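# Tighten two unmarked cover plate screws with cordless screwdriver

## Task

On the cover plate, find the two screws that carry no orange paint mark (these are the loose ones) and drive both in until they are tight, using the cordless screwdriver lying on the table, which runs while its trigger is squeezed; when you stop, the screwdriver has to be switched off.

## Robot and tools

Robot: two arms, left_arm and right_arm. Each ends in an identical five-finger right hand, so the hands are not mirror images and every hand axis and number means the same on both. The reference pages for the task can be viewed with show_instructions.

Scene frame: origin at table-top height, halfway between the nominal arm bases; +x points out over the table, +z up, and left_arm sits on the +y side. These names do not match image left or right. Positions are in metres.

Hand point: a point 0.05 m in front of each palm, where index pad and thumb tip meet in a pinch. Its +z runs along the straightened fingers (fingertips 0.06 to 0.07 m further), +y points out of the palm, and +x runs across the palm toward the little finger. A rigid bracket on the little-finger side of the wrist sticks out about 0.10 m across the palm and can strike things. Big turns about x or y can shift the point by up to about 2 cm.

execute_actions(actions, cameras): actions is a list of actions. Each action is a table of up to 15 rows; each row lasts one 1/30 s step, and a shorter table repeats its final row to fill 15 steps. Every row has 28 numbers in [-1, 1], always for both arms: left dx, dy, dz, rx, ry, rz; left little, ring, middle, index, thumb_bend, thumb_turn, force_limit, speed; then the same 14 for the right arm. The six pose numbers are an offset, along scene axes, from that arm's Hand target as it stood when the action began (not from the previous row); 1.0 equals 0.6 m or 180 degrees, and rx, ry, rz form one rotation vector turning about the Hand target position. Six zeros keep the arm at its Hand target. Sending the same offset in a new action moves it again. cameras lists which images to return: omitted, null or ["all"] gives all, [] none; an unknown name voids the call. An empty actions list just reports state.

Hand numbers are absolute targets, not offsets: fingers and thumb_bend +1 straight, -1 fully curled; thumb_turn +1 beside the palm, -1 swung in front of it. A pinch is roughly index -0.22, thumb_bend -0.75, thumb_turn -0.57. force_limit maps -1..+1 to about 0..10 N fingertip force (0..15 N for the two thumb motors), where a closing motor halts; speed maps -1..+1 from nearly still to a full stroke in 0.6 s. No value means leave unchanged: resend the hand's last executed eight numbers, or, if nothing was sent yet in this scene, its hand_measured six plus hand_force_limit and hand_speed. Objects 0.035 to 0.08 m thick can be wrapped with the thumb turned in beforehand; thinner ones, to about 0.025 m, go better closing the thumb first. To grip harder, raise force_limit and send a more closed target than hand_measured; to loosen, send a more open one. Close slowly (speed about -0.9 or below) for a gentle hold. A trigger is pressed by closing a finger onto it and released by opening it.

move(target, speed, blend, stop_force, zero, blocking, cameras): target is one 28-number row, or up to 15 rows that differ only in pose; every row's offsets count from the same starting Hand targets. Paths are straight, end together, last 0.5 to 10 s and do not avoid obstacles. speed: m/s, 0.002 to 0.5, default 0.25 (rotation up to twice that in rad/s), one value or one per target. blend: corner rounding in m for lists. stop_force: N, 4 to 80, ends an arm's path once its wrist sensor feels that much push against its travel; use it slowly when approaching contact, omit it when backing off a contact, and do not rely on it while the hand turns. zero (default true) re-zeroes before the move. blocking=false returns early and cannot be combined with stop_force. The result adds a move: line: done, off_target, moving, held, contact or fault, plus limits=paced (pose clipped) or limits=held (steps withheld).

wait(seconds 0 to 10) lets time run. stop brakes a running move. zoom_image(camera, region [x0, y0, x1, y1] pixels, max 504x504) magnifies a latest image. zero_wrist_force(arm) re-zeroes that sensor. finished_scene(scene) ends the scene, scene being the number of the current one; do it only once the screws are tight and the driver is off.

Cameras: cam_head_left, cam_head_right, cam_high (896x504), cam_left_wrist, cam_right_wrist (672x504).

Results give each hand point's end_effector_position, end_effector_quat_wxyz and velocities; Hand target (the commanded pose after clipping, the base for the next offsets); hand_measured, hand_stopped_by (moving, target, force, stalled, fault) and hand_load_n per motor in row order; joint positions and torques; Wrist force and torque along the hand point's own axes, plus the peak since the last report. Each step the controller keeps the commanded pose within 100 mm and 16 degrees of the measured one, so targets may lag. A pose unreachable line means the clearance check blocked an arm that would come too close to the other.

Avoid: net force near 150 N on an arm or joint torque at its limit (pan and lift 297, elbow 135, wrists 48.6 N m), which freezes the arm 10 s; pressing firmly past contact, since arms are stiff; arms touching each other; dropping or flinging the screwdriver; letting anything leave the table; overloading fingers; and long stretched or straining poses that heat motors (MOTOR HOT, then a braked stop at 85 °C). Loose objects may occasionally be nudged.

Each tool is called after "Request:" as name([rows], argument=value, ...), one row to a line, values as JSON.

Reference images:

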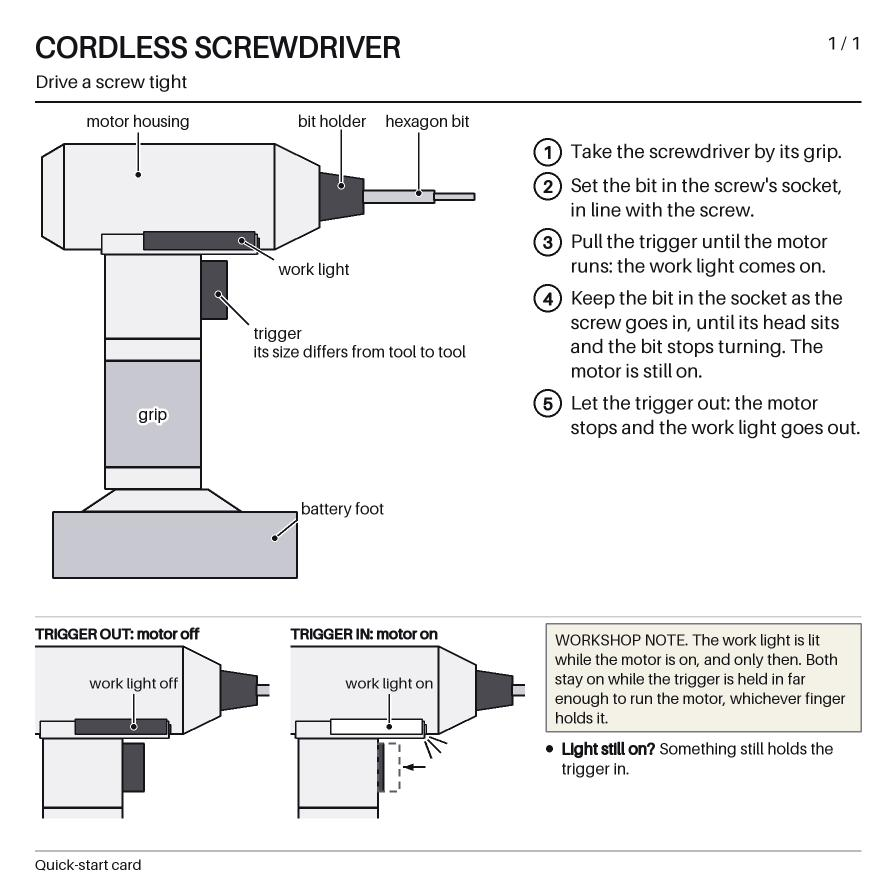

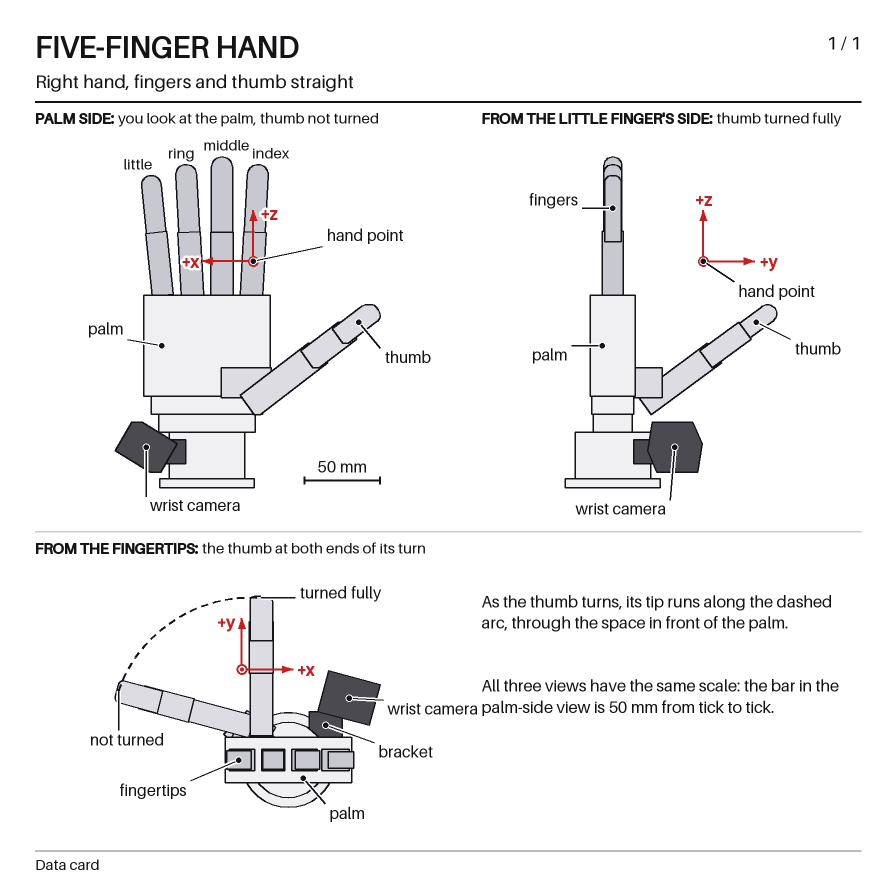

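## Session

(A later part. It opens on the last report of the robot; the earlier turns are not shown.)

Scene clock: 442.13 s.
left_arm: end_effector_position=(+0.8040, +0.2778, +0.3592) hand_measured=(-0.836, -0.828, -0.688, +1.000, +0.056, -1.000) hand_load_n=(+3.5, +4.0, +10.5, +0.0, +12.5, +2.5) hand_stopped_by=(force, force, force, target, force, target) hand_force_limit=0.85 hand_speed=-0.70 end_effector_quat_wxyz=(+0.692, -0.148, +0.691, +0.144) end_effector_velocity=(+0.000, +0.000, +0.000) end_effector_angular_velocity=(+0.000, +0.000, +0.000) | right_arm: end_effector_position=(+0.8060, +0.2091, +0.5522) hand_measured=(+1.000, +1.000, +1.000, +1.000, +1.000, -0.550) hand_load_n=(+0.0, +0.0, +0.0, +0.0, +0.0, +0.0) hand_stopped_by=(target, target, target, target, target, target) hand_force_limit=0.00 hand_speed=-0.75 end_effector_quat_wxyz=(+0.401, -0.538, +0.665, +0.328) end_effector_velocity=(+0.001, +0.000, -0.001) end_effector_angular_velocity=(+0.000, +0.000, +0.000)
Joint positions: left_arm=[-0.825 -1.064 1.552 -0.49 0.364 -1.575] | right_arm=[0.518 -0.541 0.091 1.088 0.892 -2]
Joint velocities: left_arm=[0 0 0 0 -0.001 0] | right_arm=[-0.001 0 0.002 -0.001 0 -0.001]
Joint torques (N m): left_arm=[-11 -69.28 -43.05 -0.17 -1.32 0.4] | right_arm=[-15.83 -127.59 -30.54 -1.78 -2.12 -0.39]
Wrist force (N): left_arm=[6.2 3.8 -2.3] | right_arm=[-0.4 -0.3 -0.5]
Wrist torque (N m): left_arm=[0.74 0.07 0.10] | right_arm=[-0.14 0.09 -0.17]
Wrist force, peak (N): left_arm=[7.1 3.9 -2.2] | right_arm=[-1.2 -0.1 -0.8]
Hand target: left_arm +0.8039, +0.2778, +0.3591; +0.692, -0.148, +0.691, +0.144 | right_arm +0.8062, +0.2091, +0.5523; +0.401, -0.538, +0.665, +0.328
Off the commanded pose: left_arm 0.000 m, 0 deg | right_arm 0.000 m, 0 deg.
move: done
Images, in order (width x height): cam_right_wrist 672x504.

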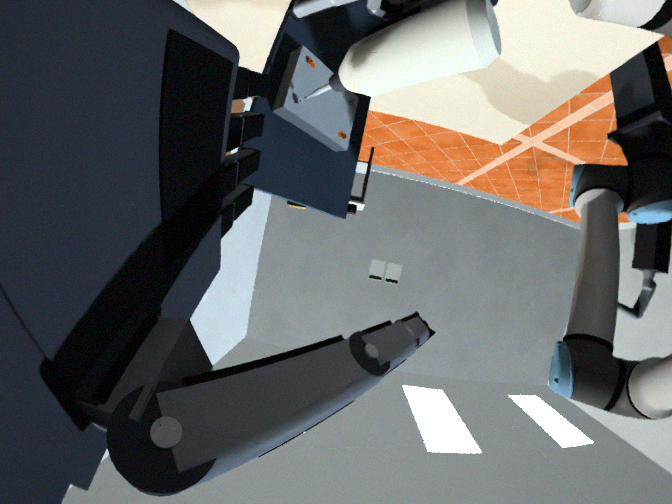

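Request:
move(target=[0.0128,0.0107,0.0015,0,0,0,-0.97,-0.97,-0.97,1,-0.97,-1,0.85,-0.7,0,0,0,0,0,0,1,1,1,1,1,-0.55,0.0,-0.75], speed=0.006, stop_force=4, cameras=["cam_right_wrist"])

Request:
zoom_image(camera="cam_right_wrist", region=[282, 78, 322, 108])

Scene clock: 445.33 s.
left_arm: end_effector_position=(+0.8098, +0.2827, +0.3598) hand_measured=(-0.836, -0.828, -0.688, +1.000, +0.056, -1.000) hand_load_n=(+5.0, +4.5, +10.5, +0.0, +12.5, +2.0) hand_stopped_by=(force, force, force, target, force, target) hand_force_limit=0.85 hand_speed=-0.70 end_effector_quat_wxyz=(+0.692, -0.148, +0.691, +0.144) end_effector_velocity=(+0.000, -0.001, +0.000) end_effector_angular_velocity=(+0.000, +0.000, -0.001) | right_arm: end_effector_position=(+0.8062, +0.2091, +0.5523) hand_measured=(+1.000, +1.000, +1.000, +1.000, +1.000, -0.550) hand_load_n=(+0.0, +0.0, +0.0, +0.0, +0.0, +0.0) hand_stopped_by=(target, target, target, target, target, target) hand_force_limit=0.00 hand_speed=-0.75 end_effector_quat_wxyz=(+0.401, -0.538, +0.665, +0.328) end_effector_velocity=(+0.000, +0.000, -0.001) end_effector_angular_velocity=(+0.000, +0.000, +0.000)
Joint positions: left_arm=[-0.815 -1.061 1.546 -0.487 0.373 -1.575] | right_arm=[0.518 -0.535 0.079 1.094 0.892 -2.001]
Joint velocities: left_arm=[-0.001 0 0 -0.001 0 0.001] | right_arm=[0 0.001 0 -0.001 0 0]
Joint torques (N m): left_arm=[-9.69 -95.27 -28.64 -4.63 -2.06 -2.78] | right_arm=[-13.96 -106.78 -42.65 3.19 -2.12 -2.38]
Wrist force (N): left_arm=[6.2 3.5 -3.7] | right_arm=[-0.5 -0.3 -0.2]
Wrist torque (N m): left_arm=[0.78 -0.09 0.17] | right_arm=[-0.16 0.10 -0.18]
Wrist force, peak (N): left_arm=[7.9 0.5 -11.6] | right_arm=[-0.8 -0.4 -1.0]
Hand target: left_arm +0.8098, +0.2827, +0.3598; +0.692, -0.148, +0.691, +0.144 | right_arm +0.8062, +0.2091, +0.5523; +0.401, -0.538, +0.665, +0.328
Off the commanded pose: left_arm 0.002 m, 0 deg | right_arm 0.000 m, 0 deg.
move: contact (left_arm)
Images, in order (width x height): cam_right_wrist 672x504.

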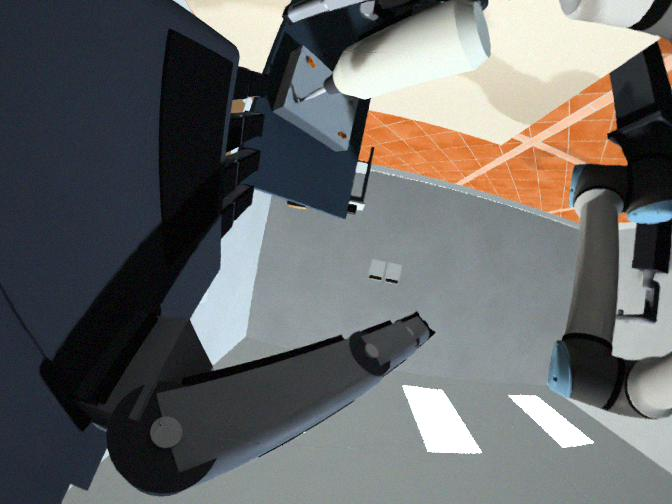

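Scaled by 12.600 from the camera's 672x504 image, which has a finer 960x720 frame.

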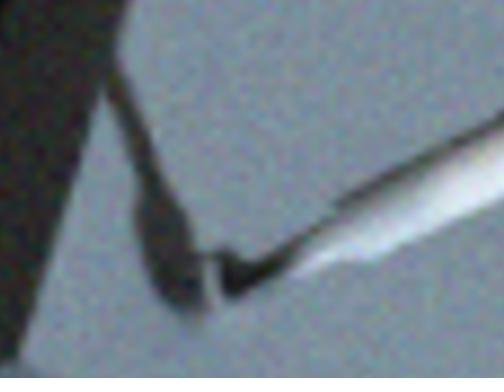

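Request:
move(target=[0.0038,0.0032,0,0,0,0,-0.97,-0.97,-0.97,1,-0.97,-1,0.85,-0.7,0,0,0,0,0,0,1,1,1,1,1,-0.55,0.0,-0.75], speed=0.004, stop_force=6, cameras=["cam_right_wrist"])

Request:
zoom_image(camera="cam_right_wrist", region=[282, 78, 322, 108])

Scene clock: 446.27 s.
left_arm: end_effector_position=(+0.8099, +0.2828, +0.3598) hand_measured=(-0.836, -0.828, -0.688, +1.000, +0.056, -1.000) hand_load_n=(+4.5, +4.5, +10.0, +0.0, +13.0, +2.0) hand_stopped_by=(force, force, force, target, force, target) hand_force_limit=0.85 hand_speed=-0.70 end_effector_quat_wxyz=(+0.692, -0.148, +0.691, +0.144) end_effector_velocity=(+0.000, +0.000, +0.000) end_effector_angular_velocity=(+0.002, +0.001, +0.000) | right_arm: end_effector_position=(+0.8062, +0.2091, +0.5523) hand_measured=(+1.000, +1.000, +1.000, +1.000, +1.000, -0.550) hand_load_n=(+0.0, +0.0, +0.0, +0.0, +0.0, +0.0) hand_stopped_by=(target, target, target, target, target, target) hand_force_limit=0.00 hand_speed=-0.75 end_effector_quat_wxyz=(+0.401, -0.538, +0.665, +0.328) end_effector_velocity=(+0.000, +0.000, -0.001) end_effector_angular_velocity=(+0.000, +0.000, +0.000)
Joint positions: left_arm=[-0.815 -1.061 1.546 -0.487 0.374 -1.575] | right_arm=[0.518 -0.535 0.079 1.095 0.892 -2.001]
Joint velocities: left_arm=[0 0.001 0 0 0 0.001] | right_arm=[0 0.001 0 0 0 0]
Joint torques (N m): left_arm=[-6.75 -88.72 -43.25 -1.78 -2.71 -2.2] | right_arm=[-14.13 -106.91 -41.94 3.03 -2.01 -2.28]
Wrist force (N): left_arm=[7.7 1.2 -9.8] | right_arm=[-0.6 -0.4 -0.8]
Wrist torque (N m): left_arm=[0.88 -0.14 0.21] | right_arm=[-0.14 0.13 -0.18]
Wrist force, peak (N): left_arm=[8.8 -1.1 -14.3] | right_arm=[-0.8 -0.2 -1.0]
Hand target: left_arm +0.8099, +0.2828, +0.3598; +0.692, -0.148, +0.691, +0.144 | right_arm +0.8062, +0.2091, +0.5523; +0.401, -0.538, +0.665, +0.328
Off the commanded pose: left_arm 0.003 m, 0 deg | right_arm 0.000 m, 0 deg.
move: contact (left_arm)
Images, in order (width x height): cam_right_wrist 672x504.

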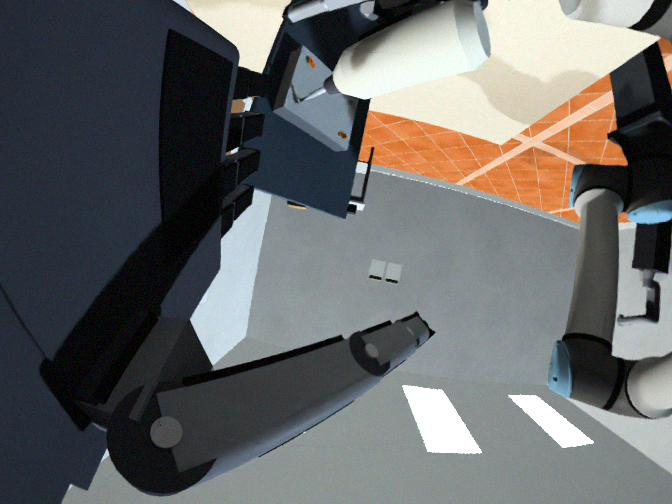

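Scaled by 12.600 from the camera's 672x504 image, which has a finer 960x720 frame.

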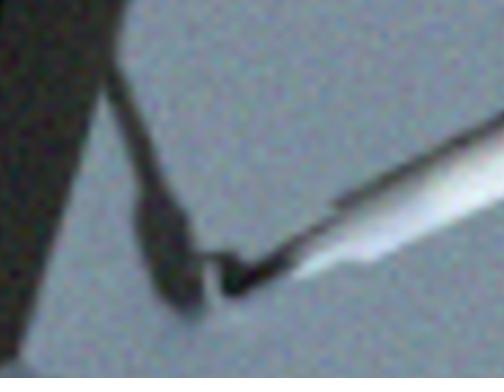

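Request:
move(target=[0.0013,0.0011,0,0,0,0,-0.97,-0.97,-0.97,-0.98,-0.97,-1,0.85,-0.7,0,0,0,0,0,0,1,1,1,1,1,-0.55,0.0,-0.75], speed=0.004, stop_force=8, cameras=["cam_right_wrist"])

Request:
zoom_image(camera="cam_right_wrist", region=[282, 70, 352, 122])

Scene clock: 450.00 s.
left_arm: end_effector_position=(+0.8100, +0.2830, +0.3598) hand_measured=(-0.836, -0.828, -0.688, -0.646, +0.056, -1.000) hand_load_n=(+6.5, +6.0, +7.5, +8.5, +12.5, +0.5) hand_stopped_by=(force, force, force, force, force, target) hand_force_limit=0.85 hand_speed=-0.70 end_effector_quat_wxyz=(+0.692, -0.148, +0.691, +0.144) end_effector_velocity=(+0.000, +0.000, +0.000) end_effector_angular_velocity=(+0.001, +0.000, +0.001) | right_arm: end_effector_position=(+0.8062, +0.2091, +0.5523) hand_measured=(+1.000, +1.000, +1.000, +1.000, +1.000, -0.550) hand_load_n=(-0.5, +0.0, +0.0, +0.0, +0.0, +0.0) hand_stopped_by=(target, target, target, target, target, target) hand_force_limit=0.00 hand_speed=-0.75 end_effector_quat_wxyz=(+0.401, -0.538, +0.665, +0.328) end_effector_velocity=(+0.000, +0.000, +0.000) end_effector_angular_velocity=(-0.001, +0.001, +0.000)
Joint positions: left_arm=[-0.815 -1.061 1.546 -0.487 0.374 -1.575] | right_arm=[0.518 -0.535 0.079 1.095 0.892 -2.001]
Joint velocities: left_arm=[0 0 0 0 -0.001 0.001] | right_arm=[0 0 0 0.001 0 0]
Joint torques (N m): left_arm=[-0.48 -91.67 -34.3 1.83 -1.34 -2.96] | right_arm=[-13.69 -107.95 -39.95 2.57 -1.73 -2.19]
Wrist force (N): left_arm=[5.9 2.7 -10.4] | right_arm=[-0.6 -0.4 -0.7]
Wrist torque (N m): left_arm=[0.67 -0.40 0.19] | right_arm=[-0.15 0.12 -0.18]
Wrist force, peak (N): left_arm=[10.5 -2.4 -19.7] | right_arm=[-0.7 -0.5 -0.8]
Hand target: left_arm +0.8100, +0.2830, +0.3598; +0.692, -0.148, +0.691, +0.144 | right_arm +0.8062, +0.2091, +0.5523; +0.401, -0.538, +0.665, +0.328
Off the commanded pose: left_arm 0.001 m, 0 deg | right_arm 0.000 m, 0 deg.
move: contact (left_arm)
Images, in order (width x height): cam_right_wrist 672x504.

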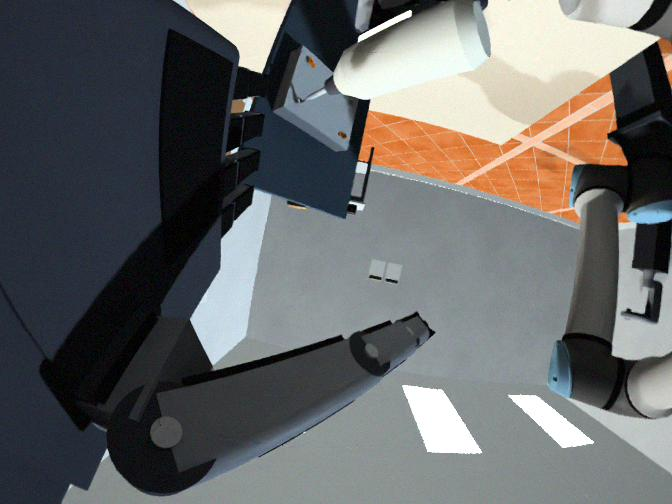

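Scaled by 7.200 from the camera's 672x504 image, which has a finer 960x720 frame.

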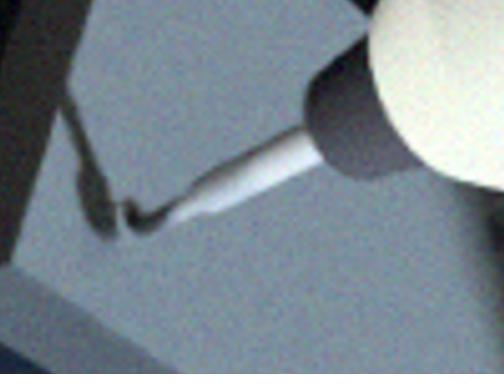

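Request:
move(target=[0.0019,0.0016,0,0,0,0,-0.97,-0.97,-0.97,-0.98,-0.97,-1,0.85,-0.7,0,0,0,0,0,0,1,1,1,1,1,-0.55,0.0,-0.75], speed=0.002, stop_force=5, cameras=["cam_right_wrist"])

Request:
zoom_image(camera="cam_right_wrist", region=[282, 78, 322, 108])

Scene clock: 451.03 s.
left_arm: end_effector_position=(+0.8104, +0.2833, +0.3599) hand_measured=(-0.836, -0.828, -0.688, -0.646, +0.056, -1.000) hand_load_n=(+9.0, +7.0, +7.5, +8.5, +13.5, +0.0) hand_stopped_by=(force, force, force, force, force, target) hand_force_limit=0.85 hand_speed=-0.70 end_effector_quat_wxyz=(+0.693, -0.148, +0.691, +0.144) end_effector_velocity=(+0.000, +0.000, +0.000) end_effector_angular_velocity=(-0.001, -0.001, +0.000) | right_arm: end_effector_position=(+0.8062, +0.2091, +0.5523) hand_measured=(+1.000, +1.000, +1.000, +1.000, +1.000, -0.550) hand_load_n=(+0.0, +0.0, +0.0, +0.0, +0.0, +0.0) hand_stopped_by=(target, target, target, target, target, target) hand_force_limit=0.00 hand_speed=-0.75 end_effector_quat_wxyz=(+0.401, -0.538, +0.665, +0.328) end_effector_velocity=(+0.001, +0.001, -0.002) end_effector_angular_velocity=(-0.001, +0.001, +0.000)
Joint positions: left_arm=[-0.814 -1.061 1.545 -0.487 0.374 -1.575] | right_arm=[0.518 -0.535 0.079 1.095 0.892 -2.001]
Joint velocities: left_arm=[0 -0.001 0 0 0 0] | right_arm=[0 0.002 0 0 0 0]
Joint torques (N m): left_arm=[-6.34 -83.04 -29.46 0.2 -0.92 -2.79] | right_arm=[-13.37 -107.89 -39.76 2.55 -1.93 -2.22]
Wrist force (N): left_arm=[4.4 1.2 -14.2] | right_arm=[-0.4 -0.3 -0.7]
Wrist torque (N m): left_arm=[0.69 -0.61 0.25] | right_arm=[-0.13 0.09 -0.17]
Wrist force, peak (N): left_arm=[4.8 0.7 -15.6] | right_arm=[-1.1 -0.7 -0.3]
Hand target: left_arm +0.8103, +0.2833, +0.3599; +0.692, -0.148, +0.691, +0.144 | right_arm +0.8062, +0.2091, +0.5523; +0.401, -0.538, +0.665, +0.328
Off the commanded pose: left_arm 0.001 m, 0 deg | right_arm 0.000 m, 0 deg.
move: contact (left_arm)
Images, in order (width x height): cam_right_wrist 672x504.

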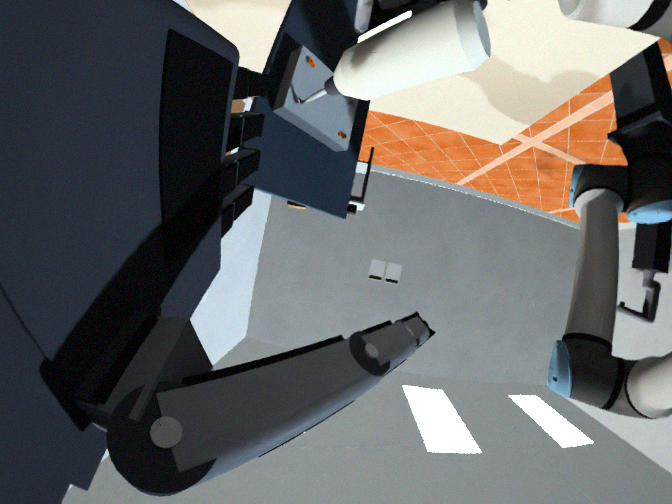

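Scaled by 12.600 from the camera's 672x504 image, which has a finer 960x720 frame.

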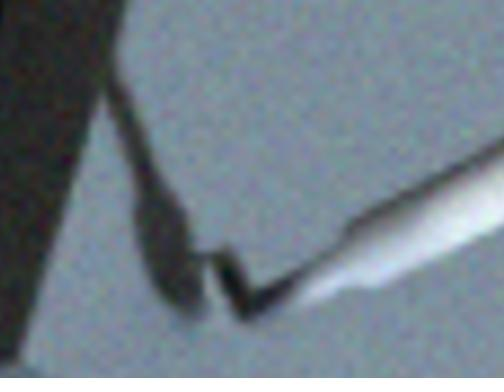

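Request:
move(target=[-0.0077,-0.0064,0,0,0,0,-0.97,-0.97,-0.97,1,-0.97,-1,0.85,-0.7,0,0,0,0,0,0,1,1,1,1,1,-0.55,0.0,-0.75], speed=0.02, cameras=["cam_right_wrist"])

Request:
zoom_image(camera="cam_right_wrist", region=[282, 78, 322, 108])

Scene clock: 454.83 s.
left_arm: end_effector_position=(+0.8057, +0.2795, +0.3599) hand_measured=(-0.836, -0.828, -0.688, +1.000, +0.056, -1.000) hand_load_n=(+5.5, +6.0, +10.5, +0.0, +12.0, +2.5) hand_stopped_by=(force, force, force, target, force, target) hand_force_limit=0.85 hand_speed=-0.70 end_effector_quat_wxyz=(+0.692, -0.148, +0.691, +0.144) end_effector_velocity=(+0.000, +0.000, +0.000) end_effector_angular_velocity=(-0.001, -0.001, +0.000) | right_arm: end_effector_position=(+0.8062, +0.2091, +0.5523) hand_measured=(+1.000, +1.000, +1.000, +1.000, +1.000, -0.550) hand_load_n=(+0.0, +0.0, +0.0, +0.0, +0.0, +0.0) hand_stopped_by=(target, target, target, target, target, target) hand_force_limit=0.00 hand_speed=-0.75 end_effector_quat_wxyz=(+0.401, -0.538, +0.665, +0.328) end_effector_velocity=(+0.000, +0.000, -0.001) end_effector_angular_velocity=(-0.001, +0.002, +0.000)
Joint positions: left_arm=[-0.822 -1.063 1.55 -0.488 0.367 -1.575] | right_arm=[0.518 -0.535 0.079 1.095 0.892 -2.001]
Joint velocities: left_arm=[-0.001 0 0 0 0 -0.001] | right_arm=[0 0.001 0 0.001 0 0]
Joint torques (N m): left_arm=[7.14 -61.51 -50.28 1.89 1.63 3.09] | right_arm=[-12.52 -109.75 -37.86 1.86 -1.81 -2.21]
Wrist force (N): left_arm=[6.5 4.1 -2.0] | right_arm=[-0.6 -0.4 -0.3]
Wrist torque (N m): left_arm=[0.77 0.02 0.13] | right_arm=[-0.17 0.11 -0.18]
Wrist force, peak (N): left_arm=[4.4 1.6 -14.7] | right_arm=[-1.0 -0.3 -0.8]
Hand target: left_arm +0.8057, +0.2795, +0.3599; +0.692, -0.148, +0.691, +0.144 | right_arm +0.8062, +0.2091, +0.5523; +0.401, -0.538, +0.665, +0.328
Off the commanded pose: left_arm 0.000 m, 0 deg | right_arm 0.000 m, 0 deg.
move: done
Images, in order (width x height): cam_right_wrist 672x504.

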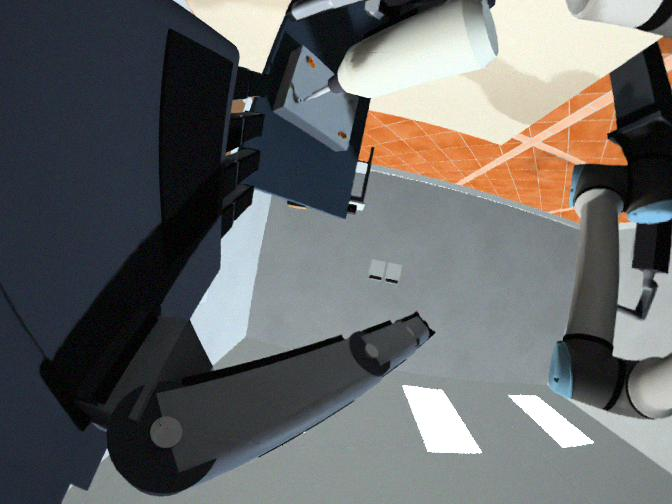

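Scaled by 12.600 from the camera's 672x504 image, which has a finer 960x720 frame.

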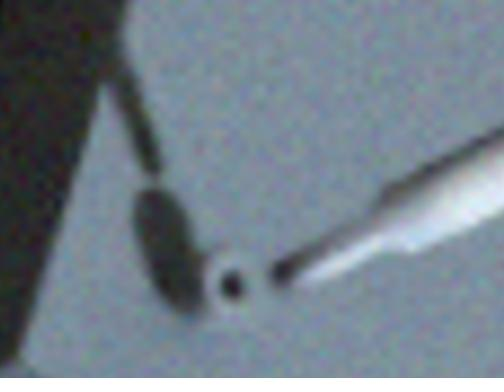

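Request:
move(target=[0.0020,-0.0023,0.0007,0,0,0,-0.97,-0.97,-0.97,1,-0.97,-1,0.85,-0.7,0,0,0,0,0,0,1,1,1,1,1,-0.55,0.0,-0.75], speed=0.02, cameras=["cam_right_wrist"])

Request:
zoom_image(camera="cam_right_wrist", region=[282, 78, 322, 108])

Scene clock: 455.87 s.
left_arm: end_effector_position=(+0.8069, +0.2781, +0.3603) hand_measured=(-0.836, -0.828, -0.688, +1.000, +0.056, -1.000) hand_load_n=(+5.5, +6.0, +10.5, +0.0, +12.5, +2.5) hand_stopped_by=(force, force, force, target, force, target) hand_force_limit=0.85 hand_speed=-0.70 end_effector_quat_wxyz=(+0.692, -0.148, +0.691, +0.144) end_effector_velocity=(+0.000, +0.000, +0.000) end_effector_angular_velocity=(-0.001, +0.000, -0.001) | right_arm: end_effector_position=(+0.8062, +0.2091, +0.5523) hand_measured=(+1.000, +1.000, +1.000, +1.000, +1.000, -0.550) hand_load_n=(+0.0, +0.0, +0.0, +0.0, +0.0, +0.0) hand_stopped_by=(target, target, target, target, target, target) hand_force_limit=0.00 hand_speed=-0.75 end_effector_quat_wxyz=(+0.401, -0.538, +0.665, +0.328) end_effector_velocity=(+0.000, +0.000, -0.001) end_effector_angular_velocity=(+0.000, +0.000, +0.000)
Joint positions: left_arm=[-0.822 -1.061 1.545 -0.486 0.367 -1.575] | right_arm=[0.518 -0.535 0.079 1.095 0.892 -2.001]
Joint velocities: left_arm=[0 0 0 0 0.001 -0.001] | right_arm=[0 0.001 0 -0.001 0 0]
Joint torques (N m): left_arm=[-12.92 -66.82 -48.72 1.63 -1.41 2.78] | right_arm=[-12.39 -109.26 -36.99 1.77 -1.56 -2.21]
Wrist force (N): left_arm=[6.4 3.6 -2.3] | right_arm=[-0.3 -0.3 -0.2]
Wrist torque (N m): left_arm=[0.71 0.04 0.11] | right_arm=[-0.15 0.06 -0.16]
Wrist force, peak (N): left_arm=[6.7 3.7 -2.3] | right_arm=[-1.2 -0.3 -0.9]
Hand target: left_arm +0.8069, +0.2781, +0.3603; +0.692, -0.148, +0.691, +0.144 | right_arm +0.8062, +0.2091, +0.5523; +0.401, -0.538, +0.665, +0.328
Off the commanded pose: left_arm 0.000 m, 0 deg | right_arm 0.000 m, 0 deg.
move: done
Images, in order (width x height): cam_right_wrist 672x504.

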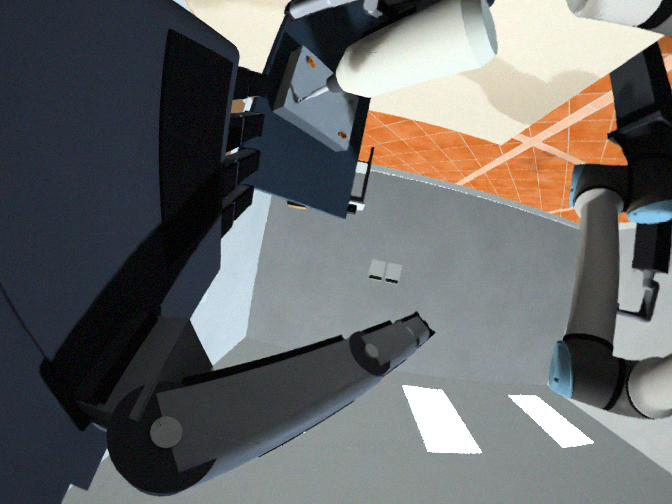

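Scaled by 12.600 from the camera's 672x504 image, which has a finer 960x720 frame.

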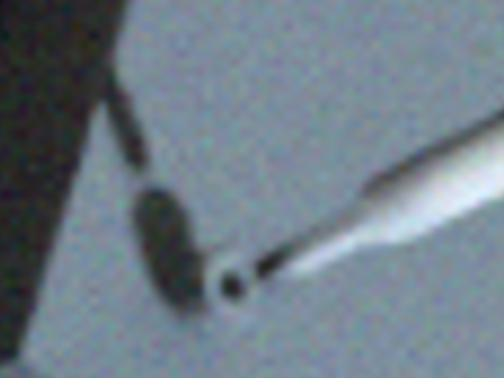

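Request:
move(target=[0.0100,0.0084,0,0,0,0,-0.97,-0.97,-0.97,1,-0.97,-1,0.85,-0.7,0,0,0,0,0,0,1,1,1,1,1,-0.55,0.0,-0.75], speed=0.004, stop_force=4, cameras=["cam_right_wrist"])

Request:
zoom_image(camera="cam_right_wrist", region=[282, 78, 322, 108])

Scene clock: 458.33 s.
left_arm: end_effector_position=(+0.8109, +0.2814, +0.3603) hand_measured=(-0.836, -0.828, -0.688, +1.000, +0.056, -1.000) hand_load_n=(+5.5, +5.5, +10.5, +0.0, +12.0, +2.5) hand_stopped_by=(force, force, force, target, force, target) hand_force_limit=0.85 hand_speed=-0.70 end_effector_quat_wxyz=(+0.692, -0.148, +0.691, +0.144) end_effector_velocity=(+0.000, +0.000, +0.000) end_effector_angular_velocity=(+0.000, +0.000, +0.000) | right_arm: end_effector_position=(+0.8062, +0.2091, +0.5523) hand_measured=(+1.000, +1.000, +1.000, +1.000, +1.000, -0.550) hand_load_n=(+0.0, +0.0, +0.0, +0.0, +0.0, +0.0) hand_stopped_by=(target, target, target, target, target, target) hand_force_limit=0.00 hand_speed=-0.75 end_effector_quat_wxyz=(+0.401, -0.538, +0.665, +0.328) end_effector_velocity=(+0.000, +0.000, +0.001) end_effector_angular_velocity=(+0.000, -0.001, +0.000)
Joint positions: left_arm=[-0.815 -1.059 1.542 -0.485 0.373 -1.575] | right_arm=[0.518 -0.535 0.079 1.095 0.892 -2.001]
Joint velocities: left_arm=[0 0 0 0 0.001 0] | right_arm=[0 -0.001 0 0 0 0]
Joint torques (N m): left_arm=[-11.23 -91.81 -30.94 -2.98 -1.93 -0.98] | right_arm=[-13.18 -109.33 -36.56 1.45 -1.63 -2.3]
Wrist force (N): left_arm=[7.9 2.9 -5.8] | right_arm=[-0.6 -0.2 -0.8]
Wrist torque (N m): left_arm=[0.74 0.01 0.13] | right_arm=[-0.11 0.13 -0.17]
Wrist force, peak (N): left_arm=[9.1 1.4 -10.4] | right_arm=[-0.6 -0.4 -1.0]
Hand target: left_arm +0.8109, +0.2814, +0.3603; +0.692, -0.148, +0.691, +0.144 | right_arm +0.8062, +0.2091, +0.5523; +0.401, -0.538, +0.665, +0.328
Off the commanded pose: left_arm 0.003 m, 0 deg | right_arm 0.000 m, 0 deg.
move: contact (left_arm)
Images, in order (width x height): cam_right_wrist 672x504.

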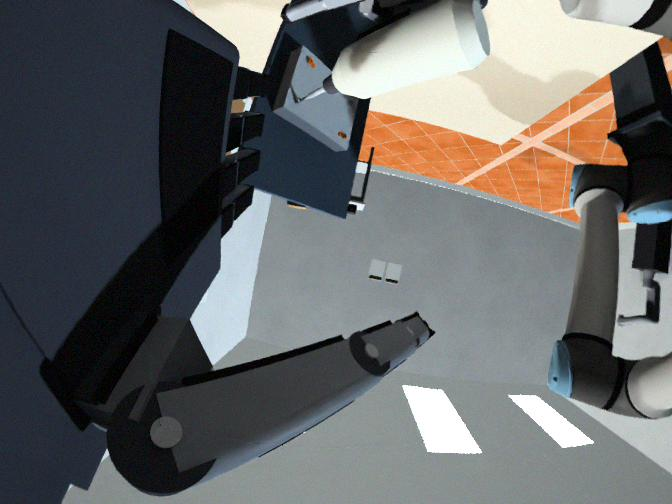

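Scaled by 12.600 from the camera's 672x504 image, which has a finer 960x720 frame.

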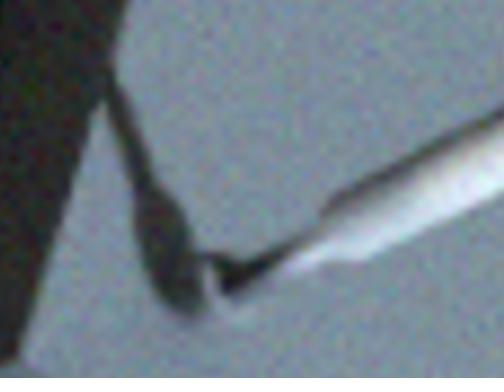

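Request:
zoom_image(camera="cam_right_wrist", region=[292, 92, 310, 106])

Scaled by 28.000 from the camera's 672x504 image, which has a finer 960x720 frame.

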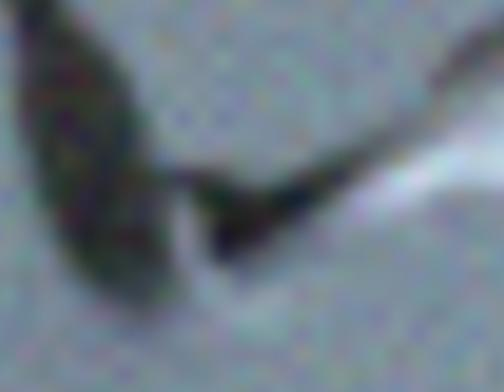

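Request:
move(target=[0.0004,0.0003,0,0,0,0,-0.97,-0.97,-0.97,-0.98,-0.97,-1,0.85,-0.7,0,0,0,0,0,0,1,1,1,1,1,-0.55,0.0,-0.75], speed=0.004, cameras=["cam_right_wrist"])

Request:
zoom_image(camera="cam_right_wrist", region=[282, 78, 322, 108])

Scene clock: 462.33 s.
left_arm: end_effector_position=(+0.8111, +0.2817, +0.3603) hand_measured=(-0.836, -0.828, -0.688, -0.646, +0.056, -1.000) hand_load_n=(+5.0, +5.0, +8.0, +9.5, +12.5, +2.0) hand_stopped_by=(force, force, force, force, force, target) hand_force_limit=0.85 hand_speed=-0.70 end_effector_quat_wxyz=(+0.692, -0.148, +0.691, +0.144) end_effector_velocity=(+0.000, +0.000, +0.000) end_effector_angular_velocity=(+0.002, +0.001, +0.000) | right_arm: end_effector_position=(+0.8062, +0.2091, +0.5523) hand_measured=(+1.000, +1.000, +1.000, +1.000, +1.000, -0.550) hand_load_n=(+0.0, +0.0, +0.0, +0.5, +0.0, +0.0) hand_stopped_by=(target, target, target, target, target, target) hand_force_limit=0.00 hand_speed=-0.75 end_effector_quat_wxyz=(+0.401, -0.538, +0.665, +0.328) end_effector_velocity=(-0.001, +0.000, +0.002) end_effector_angular_velocity=(+0.000, +0.000, +0.000)
Joint positions: left_arm=[-0.815 -1.059 1.541 -0.485 0.374 -1.575] | right_arm=[0.518 -0.535 0.079 1.095 0.892 -2.001]
Joint velocities: left_arm=[0 0.001 0 0 0 0.001] | right_arm=[0 -0.002 0 0.001 0 0]
Joint torques (N m): left_arm=[10.36 -64.82 -51.37 0.01 -1.41 -0.82] | right_arm=[-12.44 -110.19 -34.5 0.81 -1.34 -2.08]
Wrist force (N): left_arm=[7.4 2.7 -4.6] | right_arm=[-0.6 -0.4 -0.4]
Wrist torque (N m): left_arm=[0.77 0.05 0.11] | right_arm=[-0.16 0.12 -0.18]
Wrist force, peak (N): left_arm=[11.6 -1.1 -16.7] | right_arm=[-1.0 -0.5 -0.8]
Hand target: left_arm +0.8111, +0.2816, +0.3603; +0.692, -0.148, +0.691, +0.144 | right_arm +0.8062, +0.2091, +0.5523; +0.401, -0.538, +0.665, +0.328
Off the commanded pose: left_arm 0.000 m, 0 deg | right_arm 0.000 m, 0 deg.
move: done
Images, in order (width x height): cam_right_wrist 672x504.

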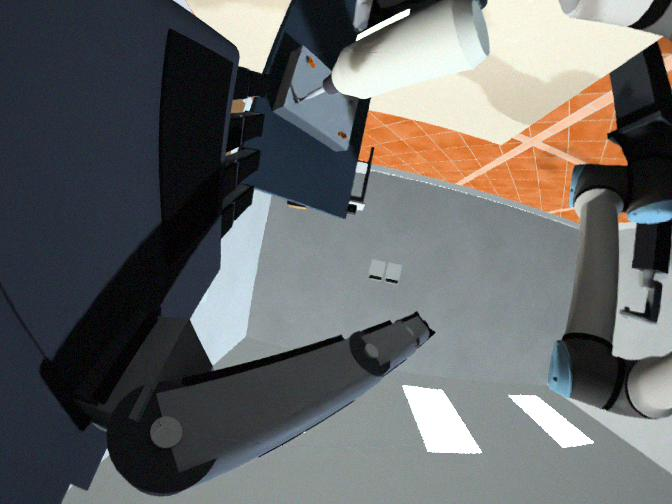

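Scaled by 12.600 from the camera's 672x504 image, which has a finer 960x720 frame.

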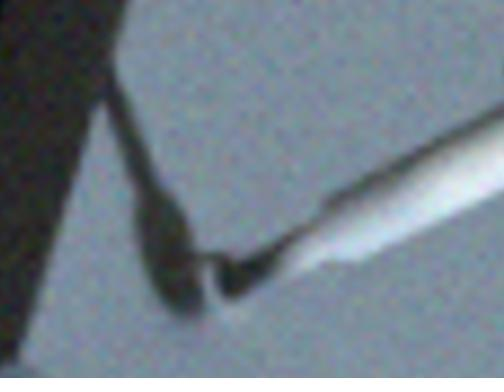

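Request:
move(target=[0.0015,0.0013,0,0,0,0,-0.97,-0.97,-0.97,-0.98,-0.97,-1,0.85,-0.7,0,0,0,0,0,0,1,1,1,1,1,-0.55,0.0,-0.75], speed=0.002, stop_force=4, cameras=["cam_right_wrist"])

Request:
zoom_image(camera="cam_right_wrist", region=[282, 78, 322, 108])

Scene clock: 463.30 s.
left_arm: end_effector_position=(+0.8115, +0.2820, +0.3603) hand_measured=(-0.836, -0.828, -0.688, -0.646, +0.056, -1.000) hand_load_n=(+5.0, +5.0, +8.0, +9.0, +12.5, +2.0) hand_stopped_by=(force, force, force, force, force, target) hand_force_limit=0.85 hand_speed=-0.70 end_effector_quat_wxyz=(+0.692, -0.148, +0.691, +0.144) end_effector_velocity=(+0.000, +0.000, +0.000) end_effector_angular_velocity=(+0.001, +0.000, -0.001) | right_arm: end_effector_position=(+0.8062, +0.2091, +0.5523) hand_measured=(+1.000, +1.000, +1.000, +1.000, +1.000, -0.550) hand_load_n=(+0.0, +0.0, +0.0, +0.0, +0.0, +0.0) hand_stopped_by=(target, target, target, target, target, target) hand_force_limit=0.00 hand_speed=-0.75 end_effector_quat_wxyz=(+0.401, -0.538, +0.665, +0.328) end_effector_velocity=(+0.000, +0.000, +0.000) end_effector_angular_velocity=(+0.000, +0.000, +0.000)
Joint positions: left_arm=[-0.814 -1.059 1.541 -0.484 0.374 -1.575] | right_arm=[0.518 -0.535 0.079 1.095 0.892 -2.001]
Joint velocities: left_arm=[0 0 0 0 0.001 0.001] | right_arm=[0 0 0 0 0 0]
Joint torques (N m): left_arm=[-10.81 -77.47 -45.35 -0.89 -1.34 -0.22] | right_arm=[-12.97 -109.88 -34.18 0.8 -1.35 -2.11]
Wrist force (N): left_arm=[7.4 2.9 -4.3] | right_arm=[-0.7 -0.3 -0.6]
Wrist torque (N m): left_arm=[0.75 0.12 0.09] | right_arm=[-0.13 0.13 -0.18]
Wrist force, peak (N): left_arm=[8.8 1.3 -9.6] | right_arm=[-0.6 -0.6 -0.9]
Hand target: left_arm +0.8114, +0.2819, +0.3603; +0.692, -0.148, +0.691, +0.144 | right_arm +0.8062, +0.2091, +0.5523; +0.401, -0.538, +0.665, +0.328
Off the commanded pose: left_arm 0.001 m, 0 deg | right_arm 0.000 m, 0 deg.
move: contact (left_arm)
Images, in order (width x height): cam_right_wrist 672x504.

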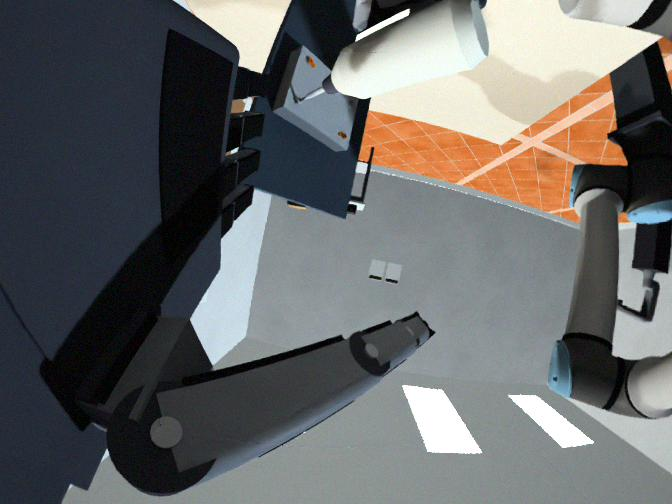

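Scaled by 12.600 from the camera's 672x504 image, which has a finer 960x720 frame.

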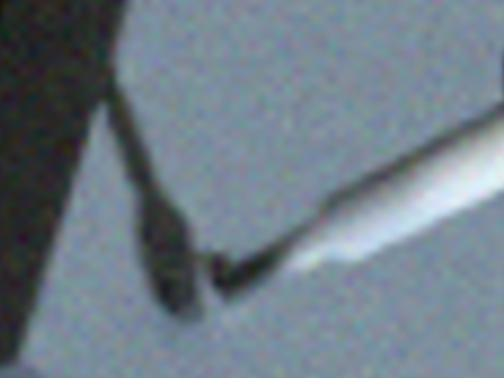

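Request:
move(target=[0.0019,0.0016,0,0,0,0,-0.97,-0.97,-0.97,-0.98,-0.97,-1,0.85,-0.7,0,0,0,0,0,0,1,1,1,1,1,-0.55,0.0,-0.75], speed=0.002, stop_force=5, cameras=["cam_right_wrist"])

Request:
zoom_image(camera="cam_right_wrist", region=[282, 78, 322, 108])

Scene clock: 464.30 s.
left_arm: end_effector_position=(+0.8118, +0.2822, +0.3603) hand_measured=(-0.836, -0.828, -0.688, -0.646, +0.056, -1.000) hand_load_n=(+4.5, +5.0, +8.0, +9.5, +12.5, +2.0) hand_stopped_by=(force, force, force, force, force, target) hand_force_limit=0.85 hand_speed=-0.70 end_effector_quat_wxyz=(+0.693, -0.148, +0.691, +0.144) end_effector_velocity=(+0.000, +0.000, +0.000) end_effector_angular_velocity=(+0.001, +0.000, +0.001) | right_arm: end_effector_position=(+0.8062, +0.2091, +0.5523) hand_measured=(+1.000, +1.000, +1.000, +1.000, +1.000, -0.550) hand_load_n=(+0.5, +0.0, +0.0, +0.0, +0.0, +0.0) hand_stopped_by=(target, target, target, target, target, target) hand_force_limit=0.00 hand_speed=-0.75 end_effector_quat_wxyz=(+0.401, -0.538, +0.665, +0.328) end_effector_velocity=(+0.000, +0.000, +0.000) end_effector_angular_velocity=(+0.000, +0.000, +0.000)
Joint positions: left_arm=[-0.814 -1.058 1.541 -0.484 0.375 -1.575] | right_arm=[0.518 -0.535 0.079 1.095 0.892 -2.001]
Joint velocities: left_arm=[0.001 0.001 0 -0.001 0 0.002] | right_arm=[0 0 0 -0.001 0 0]
Joint torques (N m): left_arm=[-9.66 -83.56 -37.23 -0.03 -1.62 -0.36] | right_arm=[-11.67 -109.96 -34.1 0.57 -1.28 -2.15]
Wrist force (N): left_arm=[6.8 3.8 -2.7] | right_arm=[-0.5 -0.4 -0.4]
Wrist torque (N m): left_arm=[0.76 0.06 0.10] | right_arm=[-0.16 0.11 -0.18]
Wrist force, peak (N): left_arm=[9.3 1.0 -9.2] | right_arm=[-0.9 -0.6 -0.8]
Hand target: left_arm +0.8117, +0.2822, +0.3603; +0.693, -0.148, +0.691, +0.144 | right_arm +0.8062, +0.2091, +0.5523; +0.401, -0.538, +0.665, +0.328
Off the commanded pose: left_arm 0.001 m, 0 deg | right_arm 0.000 m, 0 deg.
move: contact (left_arm)
Images, in order (width x height): cam_right_wrist 672x504.

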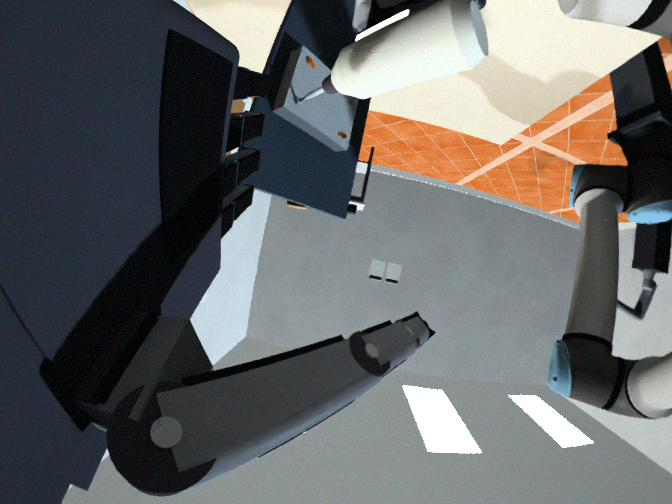

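Scaled by 12.600 from the camera's 672x504 image, which has a finer 960x720 frame.

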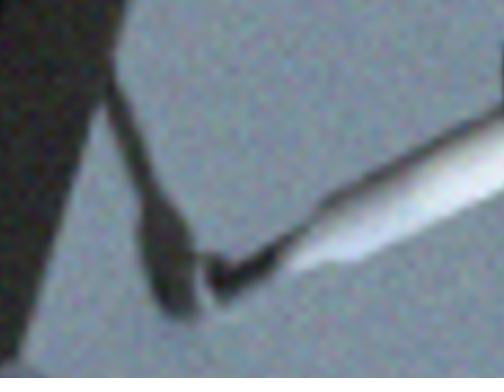

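Request:
move(target=[0.0038,0.0032,0,0,0,0,-0.97,-0.97,-0.97,-0.98,-0.97,-1,0.85,-0.7,0,0,0,0,0,0,1,1,1,1,1,-0.55,0.0,-0.75], speed=0.002, stop_force=8, cameras=["cam_right_wrist"])

Request:
zoom_image(camera="cam_right_wrist", region=[282, 78, 322, 108])

Scene clock: 465.87 s.
left_arm: end_effector_position=(+0.8130, +0.2832, +0.3603) hand_measured=(-0.836, -0.828, -0.688, -0.646, +0.056, -1.000) hand_load_n=(+4.5, +4.5, +7.5, +9.5, +13.0, +1.5) hand_stopped_by=(force, force, force, force, force, target) hand_force_limit=0.85 hand_speed=-0.70 end_effector_quat_wxyz=(+0.692, -0.148, +0.691, +0.144) end_effector_velocity=(+0.000, +0.001, +0.000) end_effector_angular_velocity=(+0.001, +0.001, +0.001) | right_arm: end_effector_position=(+0.8062, +0.2091, +0.5523) hand_measured=(+1.000, +1.000, +1.000, +1.000, +1.000, -0.550) hand_load_n=(+0.0, +0.0, +0.0, +0.0, +0.0, +0.0) hand_stopped_by=(target, target, target, target, target, target) hand_force_limit=0.00 hand_speed=-0.75 end_effector_quat_wxyz=(+0.401, -0.538, +0.665, +0.328) end_effector_velocity=(+0.000, +0.000, +0.000) end_effector_angular_velocity=(+0.001, -0.001, +0.000)
Joint positions: left_arm=[-0.812 -1.058 1.54 -0.484 0.377 -1.575] | right_arm=[0.518 -0.535 0.079 1.095 0.892 -2.001]
Joint velocities: left_arm=[0.001 0 0 0 -0.001 0.001] | right_arm=[0 0 0 -0.001 0 0]
Joint torques (N m): left_arm=[-7.64 -79.21 -46.5 -0.28 -2.26 -1.08] | right_arm=[-11.73 -110.05 -32.91 0.46 -1.24 -2.12]
Wrist force (N): left_arm=[7.9 1.9 -6.1] | right_arm=[-0.8 -0.5 -0.4]
Wrist torque (N m): left_arm=[0.74 0.02 0.12] | right_arm=[-0.17 0.15 -0.19]
Wrist force, peak (N): left_arm=[10.5 -0.1 -11.3] | right_arm=[-1.0 -0.4 -0.6]
Hand target: left_arm +0.8130, +0.2832, +0.3603; +0.693, -0.148, +0.691, +0.144 | right_arm +0.8062, +0.2091, +0.5523; +0.401, -0.538, +0.665, +0.328
Off the commanded pose: left_arm 0.001 m, 0 deg | right_arm 0.000 m, 0 deg.
move: contact (left_arm)
Images, in order (width x height): cam_right_wrist 672x504.

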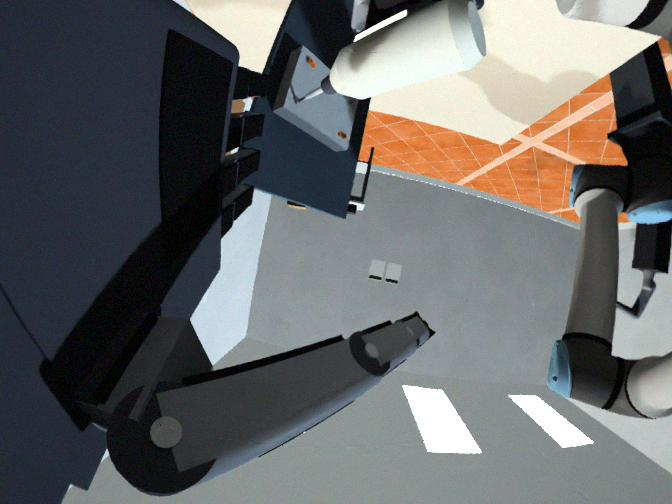

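Scaled by 12.600 from the camera's 672x504 image, which has a finer 960x720 frame.

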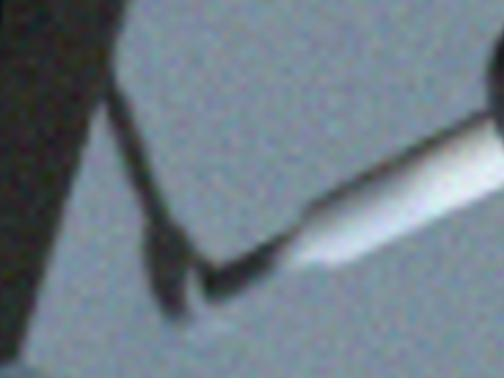

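Request:
move(target=[0.0051,0.0043,0,0,0,0,-0.97,-0.97,-0.97,-0.98,-0.97,-1,0.85,-0.7,0,0,0,0,0,0,1,1,1,1,1,-0.55,0.0,-0.75], speed=0.002, stop_force=8, cameras=["cam_right_wrist"])

Request:
zoom_image(camera="cam_right_wrist", region=[282, 78, 322, 108])

Scene clock: 467.00 s.
left_arm: end_effector_position=(+0.8132, +0.2834, +0.3603) hand_measured=(-0.836, -0.828, -0.688, -0.646, +0.056, -1.000) hand_load_n=(+4.5, +5.0, +7.5, +9.5, +13.0, +1.5) hand_stopped_by=(force, force, force, force, force, target) hand_force_limit=0.85 hand_speed=-0.70 end_effector_quat_wxyz=(+0.693, -0.148, +0.691, +0.144) end_effector_velocity=(+0.000, +0.000, -0.001) end_effector_angular_velocity=(+0.000, +0.001, +0.000) | right_arm: end_effector_position=(+0.8062, +0.2091, +0.5523) hand_measured=(+1.000, +1.000, +1.000, +1.000, +1.000, -0.550) hand_load_n=(+0.0, +0.0, +0.0, +0.0, +0.0, +0.0) hand_stopped_by=(target, target, target, target, target, target) hand_force_limit=0.00 hand_speed=-0.75 end_effector_quat_wxyz=(+0.401, -0.538, +0.665, +0.328) end_effector_velocity=(+0.000, +0.000, +0.001) end_effector_angular_velocity=(+0.001, -0.001, +0.000)
Joint positions: left_arm=[-0.812 -1.058 1.54 -0.484 0.377 -1.575] | right_arm=[0.518 -0.535 0.079 1.095 0.892 -2.001]
Joint velocities: left_arm=[0 0.001 0.001 0.001 0 -0.001] | right_arm=[0 -0.001 0 -0.001 0 0]
Joint torques (N m): left_arm=[10.05 -81.92 -31.83 -0.06 -1.99 -1.01] | right_arm=[-12.06 -111.23 -32.77 0.28 -0.99 -2.22]
Wrist force (N): left_arm=[10.9 -1.1 -15.2] | right_arm=[-0.4 -0.1 -0.6]
Wrist torque (N m): left_arm=[0.86 -0.05 0.12] | right_arm=[-0.11 0.10 -0.16]
Wrist force, peak (N): left_arm=[12.4 -1.4 -18.0] | right_arm=[-0.7 -0.2 -0.9]
Hand target: left_arm +0.8132, +0.2835, +0.3603; +0.693, -0.148, +0.691, +0.144 | right_arm +0.8062, +0.2091, +0.5523; +0.401, -0.538, +0.665, +0.328
Off the commanded pose: left_arm 0.004 m, 0 deg | right_arm 0.000 m, 0 deg.
move: contact (left_arm)
Images, in order (width x height): cam_right_wrist 672x504.

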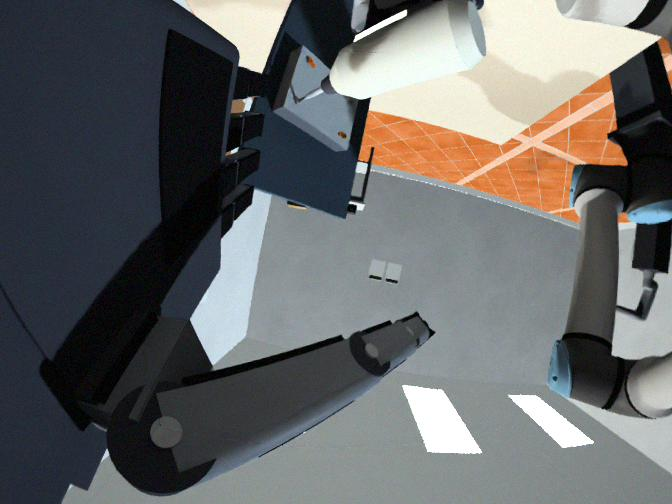

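Scaled by 12.600 from the camera's 672x504 image, which has a finer 960x720 frame.

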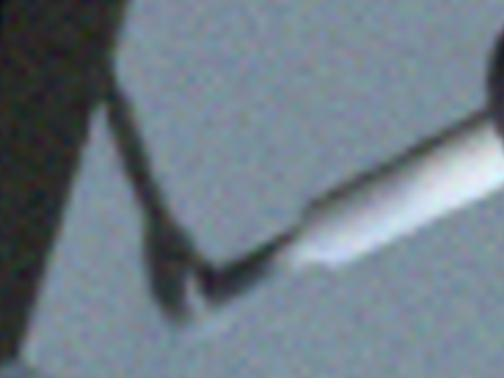

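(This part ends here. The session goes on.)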